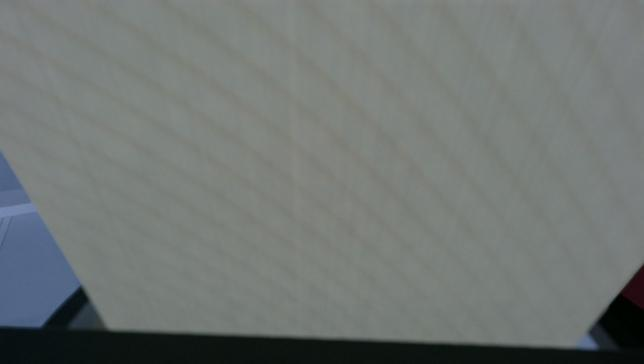

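Scene clock: 656.63 s.
Joint torques (N m): left_arm=[10.97 13.7 10.96 2.56 0.05 0 -0.01] | right_arm=[-2.97 -10.48 -2.73 -10.03 5.93 -7.18 -0.88]
External joint torques (N m): left_arm=[-1.22 -2.14 1.22 -0.06 -0.03 -0.29 -0.03] | right_arm=[-3.85 2.66 -4.7 -6.16 4.72 -5.69 -0.93]
Motor temperatures (°C): left_arm=[31 28 31 35 33 32 37] | right_arm=[33 30 31 31 36 37 34]
Wrist force (N): left_arm=[0.2 -4.4 -5.7] | right_arm=[-27.1 3.3 1.4]
Wrist torque (N m): left_arm=[0.08 0.03 0.08] | right_arm=[-0.42 1.81 0.56]
Wrist force, peak (N): left_arm=[1.0 -4.7 -6.0] | right_arm=[-27.7 3.4 1.4]
move: done
base_odometry: x=-0.380 y=-0.156 heading=+0.357
lidar_m: 1.17 1.94 3.80 1.26 0.70 0.60 0.59 0.70 1.18 4.15 1.38 1.18
base_status: not commanded
joint_positions: torso_squat_rad=+0.400 torso_shift_rad=+0.300 torso_pitch_rad=+0.951 torso_yaw_rad=+0.900 left_shoulder_pitch_rad=+0.601 left_shoulder_roll_rad=+0.500 left_shoulder_yaw_rad=+0.000 left_elbow_rad=-1.500 left_forearm_roll_rad=+0.000 left_wrist_pitch_rad=+0.000 left_hand_roll_rad=+0.000 left_gripper_m=+0.000 right_shoulder_pitch_rad=-0.286 right_shoulder_roll_rad=-2.198 right_shoulder_yaw_rad=+1.704 right_elbow_rad=-1.980 right_forearm_roll_rad=-0.905 right_wrist_pitch_rad=-1.569 right_hand_roll_rad=+0.685 right_gripper_m=+0.074 head_pan_rad=-0.520 head_tilt_rad=+0.600
joint_status: all done
wheel_motors_off: 0
motor_effort: left_wheel=-7(8) right_wheel=+9(10)
chest: x=+0.2146 y=+0.0000 z=+1.0762 quat_wxyz=(+0.801, +0.199, +0.412, +0.387) (m; base frame)
left_hand: x=-0.2675 y=+0.4708 z=+0.9994 quat_wxyz=(+0.890, +0.433, +0.132, +0.065) (m; base frame)
right_hand: x=+0.4499 y=-0.0906 z=+0.6991 quat_wxyz=(+0.501, +0.499, -0.498, +0.503) (m; base frame)
right_hand_status: reached (checked arc, planned for 2.0 s): 1 mm and 0.4 deg off.
pictures: head_camera, right_wrist_camera
camera_calibration:
head_camera: T_world_to_cam=[[0.190718, -0.927519, -0.321458, 0.321331], [-0.980912, -0.167416, -0.0989137, 0.549364], [0.0379272, 0.334186, -0.941744, 1.03728], [0, 0, 0, 1]] pos_world=[0.438253, 0.0433666, 1.13449]
right_wrist_camera: T_world_to_cam=[[0.0297889, 0.0199249, -0.999358, 0.685859], [-0.8598, -0.509376, -0.0357847, 0.392718], [-0.509762, 0.860313, 0.00195768, 0.378026], [0, 0, 0, 1]] pos_world=[0.509931, -0.138845, 0.698731]

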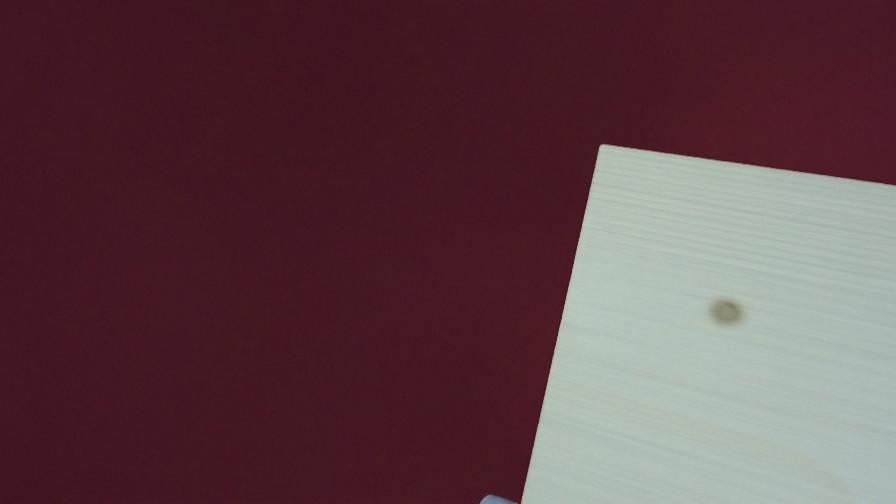

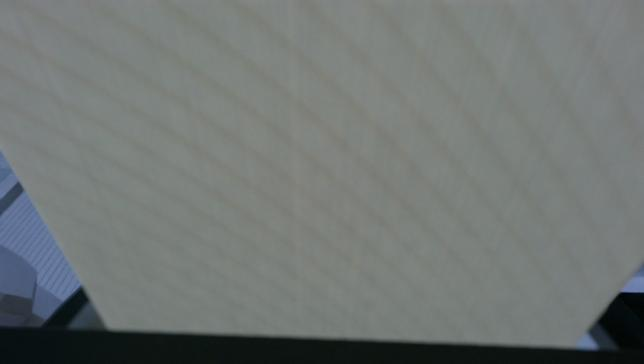

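>>> {"method": "move", "body": {
  "base": {"x_m_s":0.1,"for_s":0.8},
  "cameras": []
}}

>>> {"method": "move", "body": {
  "base": {"turn_rad_s":-0.3,"for_s":1.4},
  "cameras": []
}}

>>> {"method": "move", "body": {
  "target": {"side":"right","x":0.48,"y":-0.09,"z":0.75,"quat_wxyz":[0.5,0.5,-0.5,0.5]},
  "min_time_s": 1.5,
  "cameras": ["head_camera"]
}}

Scene clock: 661.70 s.
Joint torques (N m): left_arm=[11.56 13.63 10.89 2.62 0.09 0 0.07] | right_arm=[-3.3 -11.41 -2.41 -10.74 5.87 -7.04 -0.9]
External joint torques (N m): left_arm=[-0.63 -2.21 1.16 0.01 0.01 -0.29 0.05] | right_arm=[-4.18 1.73 -4.38 -6.88 4.66 -5.56 -0.95]
Motor temperatures (°C): left_arm=[31 28 31 35 33 32 37] | right_arm=[33 30 31 31 36 37 34]
Wrist force (N): left_arm=[0.5 -4.2 -4.2] | right_arm=[-27.2 3.4 1.1]
Wrist torque (N m): left_arm=[0.05 0.07 0.06] | right_arm=[-0.47 1.84 0.57]
Wrist force, peak (N): left_arm=[1.0 -5.0 -5.9] | right_arm=[-28.5 1.6 1.7]
move: done
base_odometry: x=-0.305 y=-0.128 heading=+0.357
lidar_m: 1.11 1.87 3.65 1.44 0.79 0.67 0.66 0.80 1.34 4.00 1.30 1.10
base_status: done (sent for 0.8 of 0.8 s)
joint_positions: torso_squat_rad=+0.400 torso_shift_rad=+0.300 torso_pitch_rad=+0.951 torso_yaw_rad=+0.900 left_shoulder_pitch_rad=+0.601 left_shoulder_roll_rad=+0.500 left_shoulder_yaw_rad=+0.000 left_elbow_rad=-1.500 left_forearm_roll_rad=+0.000 left_wrist_pitch_rad=+0.000 left_hand_roll_rad=+0.000 left_gripper_m=+0.000 right_shoulder_pitch_rad=-0.286 right_shoulder_roll_rad=-2.197 right_shoulder_yaw_rad=+1.704 right_elbow_rad=-1.980 right_forearm_roll_rad=-0.905 right_wrist_pitch_rad=-1.569 right_hand_roll_rad=+0.685 right_gripper_m=+0.074 head_pan_rad=-0.520 head_tilt_rad=+0.600
joint_status: not commanded
wheel_motors_off: 0
motor_effort: left_wheel=+2(12) right_wheel=+0(40)
chest: x=+0.2146 y=+0.0000 z=+1.0762 quat_wxyz=(+0.801, +0.199, +0.412, +0.387) (m; base frame)
left_hand: x=-0.2674 y=+0.4708 z=+0.9994 quat_wxyz=(+0.890, +0.432, +0.132, +0.065) (m; base frame)
right_hand: x=+0.4499 y=-0.0906 z=+0.6990 quat_wxyz=(+0.501, +0.499, -0.498, +0.502) (m; base frame)
pictures: none
No camera images: "cameras" was empty.

Scene clock: 664.07 s.
Joint torques (N m): left_arm=[11.34 13.64 10.75 2.69 0 0.1 -0.01] | right_arm=[-2.95 -11.54 -1.75 -10.64 5.76 -7.09 -0.76]
External joint torques (N m): left_arm=[-0.86 -2.19 1.02 0.08 -0.08 -0.19 -0.04] | right_arm=[-3.82 1.6 -3.73 -6.78 4.54 -5.6 -0.81]
Motor temperatures (°C): left_arm=[31 28 31 35 33 32 37] | right_arm=[33 30 31 31 36 37 34]
Wrist force (N): left_arm=[0.6 -4.2 -5.0] | right_arm=[-27.3 3.4 1.5]
Wrist torque (N m): left_arm=[0.08 0.10 0.04] | right_arm=[-0.38 1.84 0.54]
Wrist force, peak (N): left_arm=[0.3 -4.9 -6.0] | right_arm=[-27.7 3.3 2.2]
move: done
base_odometry: x=-0.305 y=-0.128 heading=-0.062
lidar_m: 1.10 1.11 1.87 4.42 1.21 0.74 0.69 0.68 0.83 1.61 3.37 1.24
base_status: done (sent for 1.4 of 1.4 s)
joint_positions: torso_squat_rad=+0.400 torso_shift_rad=+0.300 torso_pitch_rad=+0.951 torso_yaw_rad=+0.900 left_shoulder_pitch_rad=+0.601 left_shoulder_roll_rad=+0.500 left_shoulder_yaw_rad=+0.000 left_elbow_rad=-1.500 left_forearm_roll_rad=+0.000 left_wrist_pitch_rad=+0.000 left_hand_roll_rad=+0.000 left_gripper_m=+0.000 right_shoulder_pitch_rad=-0.286 right_shoulder_roll_rad=-2.197 right_shoulder_yaw_rad=+1.704 right_elbow_rad=-1.980 right_forearm_roll_rad=-0.905 right_wrist_pitch_rad=-1.569 right_hand_roll_rad=+0.685 right_gripper_m=+0.074 head_pan_rad=-0.520 head_tilt_rad=+0.600
joint_status: not commanded
wheel_motors_off: 0
motor_effort: left_wheel=+15(31) right_wheel=-6(37)
chest: x=+0.2146 y=+0.0001 z=+1.0762 quat_wxyz=(+0.801, +0.199, +0.412, +0.387) (m; base frame)
left_hand: x=-0.2674 y=+0.4708 z=+0.9994 quat_wxyz=(+0.890, +0.432, +0.132, +0.065) (m; base frame)
right_hand: x=+0.4499 y=-0.0906 z=+0.6990 quat_wxyz=(+0.501, +0.499, -0.498, +0.502) (m; base frame)
pictures: none
No camera images: "cameras" was empty.

Scene clock: 665.90 s.
Joint torques (N m): left_arm=[11.36 13.88 10.83 2.61 0.05 0.04 -0.02] | right_arm=[-4.94 -15.85 -0.97 -10.43 5.28 -7.47 -0.8]
External joint torques (N m): left_arm=[-0.83 -1.95 1.1 0 -0.03 -0.25 -0.04] | right_arm=[-5.01 -1.45 -2.52 -7.07 4.19 -5.88 -0.85]
Motor temperatures (°C): left_arm=[31 28 31 35 33 32 37] | right_arm=[33 30 31 31 36 38 34]
Wrist force (N): left_arm=[0.0 -4.5 -5.0] | right_arm=[-26.6 3.0 1.6]
Wrist torque (N m): left_arm=[0.12 0.00 0.08] | right_arm=[-0.36 1.89 0.55]
Wrist force, peak (N): left_arm=[0.5 -4.7 -5.8] | right_arm=[-28.5 3.1 1.4]
move: done
base_odometry: x=-0.305 y=-0.128 heading=-0.062
lidar_m: 1.10 1.11 1.87 4.42 1.21 0.75 0.69 0.69 0.85 1.61 3.36 1.23
base_status: not commanded
joint_positions: torso_squat_rad=+0.400 torso_shift_rad=+0.300 torso_pitch_rad=+0.951 torso_yaw_rad=+0.900 left_shoulder_pitch_rad=+0.601 left_shoulder_roll_rad=+0.500 left_shoulder_yaw_rad=+0.000 left_elbow_rad=-1.500 left_forearm_roll_rad=+0.000 left_wrist_pitch_rad=+0.000 left_hand_roll_rad=+0.000 left_gripper_m=+0.000 right_shoulder_pitch_rad=-0.360 right_shoulder_roll_rad=-2.418 right_shoulder_yaw_rad=+1.745 right_elbow_rad=-2.130 right_forearm_roll_rad=-0.865 right_wrist_pitch_rad=-1.569 right_hand_roll_rad=+0.602 right_gripper_m=+0.074 head_pan_rad=-0.520 head_tilt_rad=+0.600
joint_status: all done
wheel_motors_off: 0
motor_effort: left_wheel=+16(16) right_wheel=-8(9)
chest: x=+0.2146 y=+0.0001 z=+1.0762 quat_wxyz=(+0.801, +0.199, +0.412, +0.387) (m; base frame)
left_hand: x=-0.2674 y=+0.4708 z=+0.9994 quat_wxyz=(+0.890, +0.432, +0.132, +0.065) (m; base frame)
right_hand: x=+0.4794 y=-0.0899 z=+0.7484 quat_wxyz=(+0.501, +0.498, -0.498, +0.502) (m; base frame)
right_hand_status: reached (checked arc, planned for 1.5 s): 2 mm and 0.4 deg off.
pictures: head_camera
camera_calibration:
head_camera: T_world_to_cam=[[0.190685, -0.927549, -0.321392, 0.32122], [-0.980922, -0.167426, -0.0987946, 0.549323], [0.0378275, 0.334099, -0.941779, 1.03727], [0, 0, 0, 1]] pos_world=[0.438353, 0.0433668, 1.13439]

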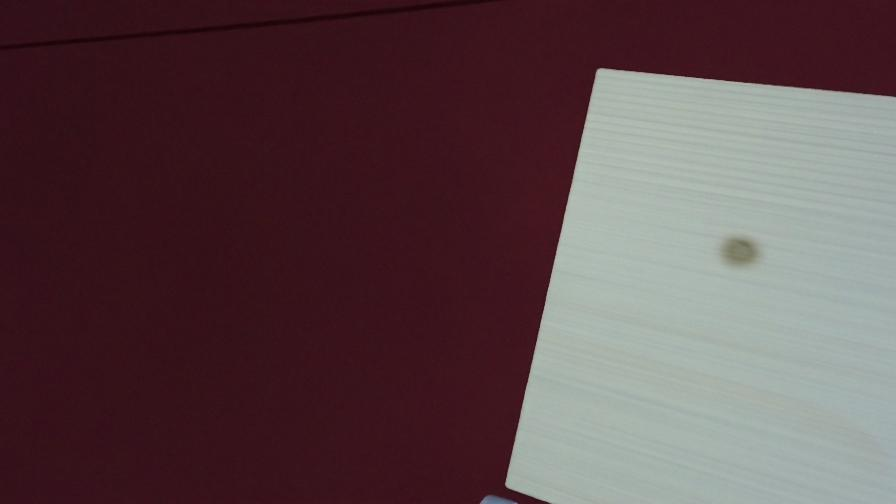

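>>> {"method": "move", "body": {
  "base": {"x_m_s":0.15,"for_s":2},
  "cameras": []
}}

>>> {"method": "move", "body": {
  "base": {"turn_rad_s":0.1,"for_s":0.62},
  "joints": {"head_tilt_rad":0.4},
  "cameras": ["head_camera"]
}}

Scene clock: 669.80 s.
Joint torques (N m): left_arm=[11.39 13.31 10.86 2.71 0.07 -0.01 0.05] | right_arm=[-4.35 -14.64 -0.78 -9.95 5.18 -7.62 -0.89]
External joint torques (N m): left_arm=[-0.81 -2.53 1.12 0.1 -0.01 -0.31 0.03] | right_arm=[-4.41 -0.24 -2.33 -6.59 4.09 -6.04 -0.94]
Motor temperatures (°C): left_arm=[31 28 31 35 33 32 37] | right_arm=[33 30 31 31 36 38 34]
Wrist force (N): left_arm=[0.4 -4.7 -5.5] | right_arm=[-26.6 3.8 1.6]
Wrist torque (N m): left_arm=[0.14 0.02 0.07] | right_arm=[-0.40 1.91 0.56]
Wrist force, peak (N): left_arm=[0.9 -4.8 -5.9] | right_arm=[-28.6 2.5 1.7]
move: done
base_odometry: x=-0.005 y=-0.147 heading=-0.062
lidar_m: 0.80 0.81 1.19 3.73 1.73 1.10 0.98 0.99 1.19 2.29 2.81 0.90
base_status: done (sent for 2 of 2 s)
joint_positions: torso_squat_rad=+0.400 torso_shift_rad=+0.300 torso_pitch_rad=+0.951 torso_yaw_rad=+0.900 left_shoulder_pitch_rad=+0.601 left_shoulder_roll_rad=+0.500 left_shoulder_yaw_rad=+0.000 left_elbow_rad=-1.500 left_forearm_roll_rad=+0.000 left_wrist_pitch_rad=+0.000 left_hand_roll_rad=+0.000 left_gripper_m=+0.000 right_shoulder_pitch_rad=-0.360 right_shoulder_roll_rad=-2.418 right_shoulder_yaw_rad=+1.745 right_elbow_rad=-2.130 right_forearm_roll_rad=-0.865 right_wrist_pitch_rad=-1.569 right_hand_roll_rad=+0.602 right_gripper_m=+0.074 head_pan_rad=-0.520 head_tilt_rad=+0.600
joint_status: not commanded
wheel_motors_off: 0
motor_effort: left_wheel=+4(43) right_wheel=-5(21)
chest: x=+0.2146 y=+0.0001 z=+1.0762 quat_wxyz=(+0.801, +0.199, +0.412, +0.387) (m; base frame)
left_hand: x=-0.2675 y=+0.4708 z=+0.9994 quat_wxyz=(+0.890, +0.432, +0.132, +0.065) (m; base frame)
right_hand: x=+0.4794 y=-0.0899 z=+0.7485 quat_wxyz=(+0.501, +0.498, -0.498, +0.502) (m; base frame)
pictures: none
No camera images: "cameras" was empty.

Scene clock: 670.97 s.
Joint torques (N m): left_arm=[11.2 13.64 11.05 2.66 -0.11 0.06 0.03] | right_arm=[-4.24 -14.8 -0.79 -10.28 5.16 -7.69 -0.79]
External joint torques (N m): left_arm=[-0.99 -2.2 1.32 0.04 -0.2 -0.23 0.01] | right_arm=[-4.3 -0.4 -2.34 -6.93 4.08 -6.1 -0.84]
Motor temperatures (°C): left_arm=[31 28 31 35 33 32 37] | right_arm=[33 30 31 31 36 38 34]
Wrist force (N): left_arm=[1.0 -4.9 -5.7] | right_arm=[-27.0 3.5 1.6]
Wrist torque (N m): left_arm=[0.17 0.14 0.04] | right_arm=[-0.39 1.90 0.58]
Wrist force, peak (N): left_arm=[1.1 -4.7 -6.1] | right_arm=[-27.6 3.4 1.3]
move: done
base_odometry: x=-0.005 y=-0.147 heading=+0.001
lidar_m: 0.80 0.82 1.73 4.32 1.59 1.05 0.98 1.00 1.26 2.62 2.60 0.87
base_status: done (sent for 0.63 of 0.63 s)
joint_positions: torso_squat_rad=+0.400 torso_shift_rad=+0.300 torso_pitch_rad=+0.951 torso_yaw_rad=+0.900 left_shoulder_pitch_rad=+0.601 left_shoulder_roll_rad=+0.500 left_shoulder_yaw_rad=+0.000 left_elbow_rad=-1.500 left_forearm_roll_rad=+0.000 left_wrist_pitch_rad=+0.000 left_hand_roll_rad=+0.000 left_gripper_m=+0.000 right_shoulder_pitch_rad=-0.360 right_shoulder_roll_rad=-2.418 right_shoulder_yaw_rad=+1.745 right_elbow_rad=-2.130 right_forearm_roll_rad=-0.865 right_wrist_pitch_rad=-1.569 right_hand_roll_rad=+0.602 right_gripper_m=+0.074 head_pan_rad=-0.520 head_tilt_rad=+0.400
joint_status: all done
wheel_motors_off: 0
motor_effort: left_wheel=-12(20) right_wheel=+5(16)
chest: x=+0.2146 y=+0.0001 z=+1.0762 quat_wxyz=(+0.801, +0.199, +0.412, +0.387) (m; base frame)
left_hand: x=-0.2675 y=+0.4708 z=+0.9994 quat_wxyz=(+0.890, +0.432, +0.132, +0.065) (m; base frame)
right_hand: x=+0.4794 y=-0.0899 z=+0.7485 quat_wxyz=(+0.501, +0.498, -0.498, +0.502) (m; base frame)
pictures: head_camera
camera_calibration:
head_camera: T_world_to_cam=[[0.194921, -0.925233, -0.3255, 0.324418], [-0.953297, -0.100649, -0.284772, 0.757135], [0.230719, 0.365806, -0.90164, 0.914915], [0, 0, 0, 1]] pos_world=[0.44745, 0.0416863, 1.14613]

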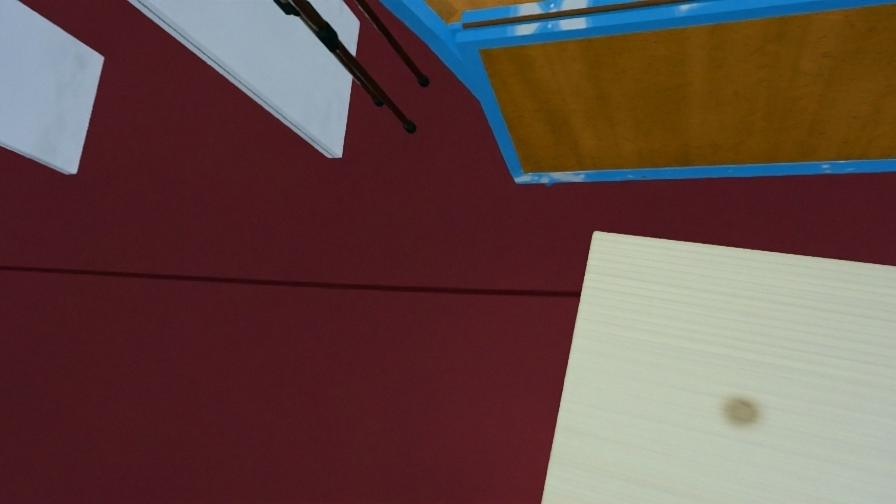

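>>> {"method": "move", "body": {
  "base": {"x_m_s":0.2,"for_s":1.9},
  "cameras": ["head_camera"]
}}

Scene clock: 675.23 s.
Joint torques (N m): left_arm=[11.1 13.9 10.69 2.68 0 0.08 0.08] | right_arm=[-4.1 -14.25 -1.12 -10.02 5.24 -7.47 -0.96]
External joint torques (N m): left_arm=[-1.1 -1.93 0.96 0.07 -0.08 -0.21 0.06] | right_arm=[-4.16 0.15 -2.67 -6.67 4.15 -5.88 -1.01]
Motor temperatures (°C): left_arm=[31 28 31 35 33 32 37] | right_arm=[33 30 31 31 36 38 34]
Wrist force (N): left_arm=[0.5 -4.5 -5.5] | right_arm=[-27.0 3.2 1.3]
Wrist torque (N m): left_arm=[0.13 0.10 0.07] | right_arm=[-0.47 1.80 0.59]
Wrist force, peak (N): left_arm=[0.9 -4.8 -6.2] | right_arm=[-28.3 2.6 0.8]
move: done
base_odometry: x=+0.375 y=-0.146 heading=+0.001
lidar_m: 0.41 0.44 0.87 1.60 2.20 1.45 1.36 1.38 1.74 3.64 0.69 0.47
base_status: done (sent for 1.9 of 1.9 s)
joint_positions: torso_squat_rad=+0.400 torso_shift_rad=+0.300 torso_pitch_rad=+0.951 torso_yaw_rad=+0.900 left_shoulder_pitch_rad=+0.601 left_shoulder_roll_rad=+0.500 left_shoulder_yaw_rad=+0.000 left_elbow_rad=-1.500 left_forearm_roll_rad=+0.000 left_wrist_pitch_rad=+0.000 left_hand_roll_rad=+0.000 left_gripper_m=+0.000 right_shoulder_pitch_rad=-0.360 right_shoulder_roll_rad=-2.418 right_shoulder_yaw_rad=+1.745 right_elbow_rad=-2.130 right_forearm_roll_rad=-0.865 right_wrist_pitch_rad=-1.569 right_hand_roll_rad=+0.602 right_gripper_m=+0.074 head_pan_rad=-0.520 head_tilt_rad=+0.400
joint_status: not commanded
wheel_motors_off: 0
motor_effort: left_wheel=-3(27) right_wheel=+2(33)
chest: x=+0.2146 y=+0.0001 z=+1.0761 quat_wxyz=(+0.801, +0.199, +0.412, +0.387) (m; base frame)
left_hand: x=-0.2674 y=+0.4708 z=+0.9994 quat_wxyz=(+0.890, +0.432, +0.132, +0.065) (m; base frame)
right_hand: x=+0.4794 y=-0.0899 z=+0.7485 quat_wxyz=(+0.501, +0.498, -0.498, +0.502) (m; base frame)
pictures: head_camera
camera_calibration:
head_camera: T_world_to_cam=[[0.194833, -0.925243, -0.325525, 0.324467], [-0.953315, -0.100565, -0.28474, 0.757199], [0.230718, 0.365804, -0.901641, 0.914893], [0, 0, 0, 1]] pos_world=[0.44755, 0.0416865, 1.14613]

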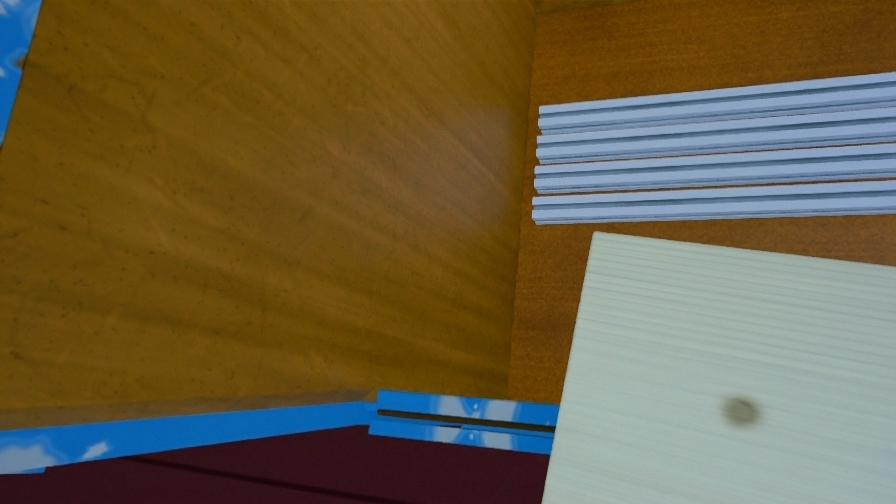

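>>> {"method": "move", "body": {
  "base": {"turn_rad_s":0.1,"for_s":1.15},
  "cameras": ["head_camera"]
}}

Scene clock: 683.17 s.
Joint torques (N m): left_arm=[11.1 13.81 11.16 2.85 0 0.01 0.01] | right_arm=[-4.68 -14.21 -1.03 -10.08 5.2 -7.63 -0.93]
External joint torques (N m): left_arm=[-1.1 -2.03 1.43 0.24 -0.09 -0.28 -0.01] | right_arm=[-4.74 0.19 -2.58 -6.73 4.11 -6.05 -0.98]
Motor temperatures (°C): left_arm=[31 28 31 35 33 32 37] | right_arm=[33 30 31 31 36 39 34]
Wrist force (N): left_arm=[0.1 -4.4 -5.3] | right_arm=[-26.6 3.3 1.5]
Wrist torque (N m): left_arm=[0.11 0.05 0.09] | right_arm=[-0.44 1.93 0.55]
Wrist force, peak (N): left_arm=[1.4 -4.8 -6.3] | right_arm=[-27.9 3.5 0.9]
move: done
base_odometry: x=+0.375 y=-0.146 heading=+0.116
lidar_m: 0.42 0.45 0.95 4.67 1.94 1.41 1.34 1.42 1.93 4.84 0.60 0.45
base_status: done (sent for 1.17 of 1.17 s)
joint_positions: torso_squat_rad=+0.400 torso_shift_rad=+0.300 torso_pitch_rad=+0.951 torso_yaw_rad=+0.900 left_shoulder_pitch_rad=+0.601 left_shoulder_roll_rad=+0.500 left_shoulder_yaw_rad=+0.000 left_elbow_rad=-1.500 left_forearm_roll_rad=+0.000 left_wrist_pitch_rad=+0.000 left_hand_roll_rad=+0.000 left_gripper_m=+0.000 right_shoulder_pitch_rad=-0.360 right_shoulder_roll_rad=-2.418 right_shoulder_yaw_rad=+1.745 right_elbow_rad=-2.130 right_forearm_roll_rad=-0.865 right_wrist_pitch_rad=-1.569 right_hand_roll_rad=+0.602 right_gripper_m=+0.074 head_pan_rad=-0.520 head_tilt_rad=+0.400
joint_status: not commanded
wheel_motors_off: 0
motor_effort: left_wheel=-15(31) right_wheel=+9(32)
chest: x=+0.2146 y=+0.0001 z=+1.0762 quat_wxyz=(+0.801, +0.199, +0.412, +0.387) (m; base frame)
left_hand: x=-0.2675 y=+0.4708 z=+0.9994 quat_wxyz=(+0.890, +0.432, +0.132, +0.065) (m; base frame)
right_hand: x=+0.4794 y=-0.0899 z=+0.7485 quat_wxyz=(+0.501, +0.498, -0.498, +0.502) (m; base frame)
pictures: head_camera
camera_calibration:
head_camera: T_world_to_cam=[[0.194921, -0.925233, -0.3255, 0.324418], [-0.953297, -0.100649, -0.284772, 0.757135], [0.230719, 0.365806, -0.90164, 0.914915], [0, 0, 0, 1]] pos_world=[0.44745, 0.0416863, 1.14613]

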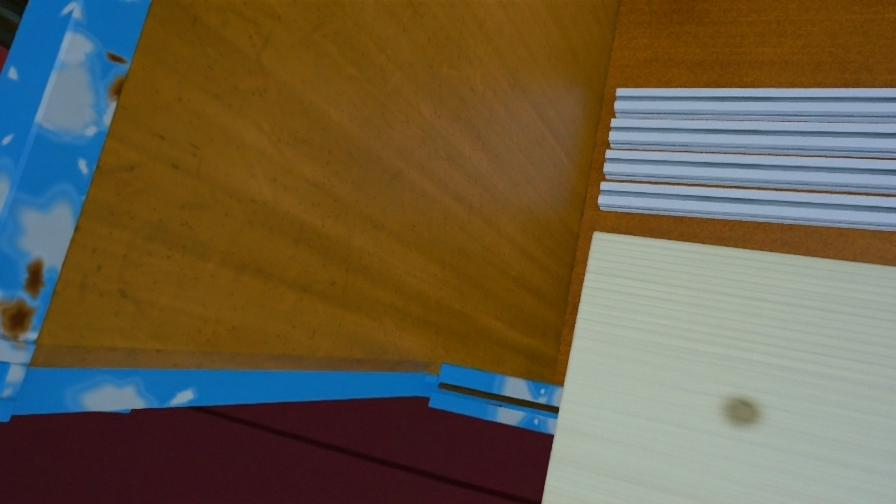

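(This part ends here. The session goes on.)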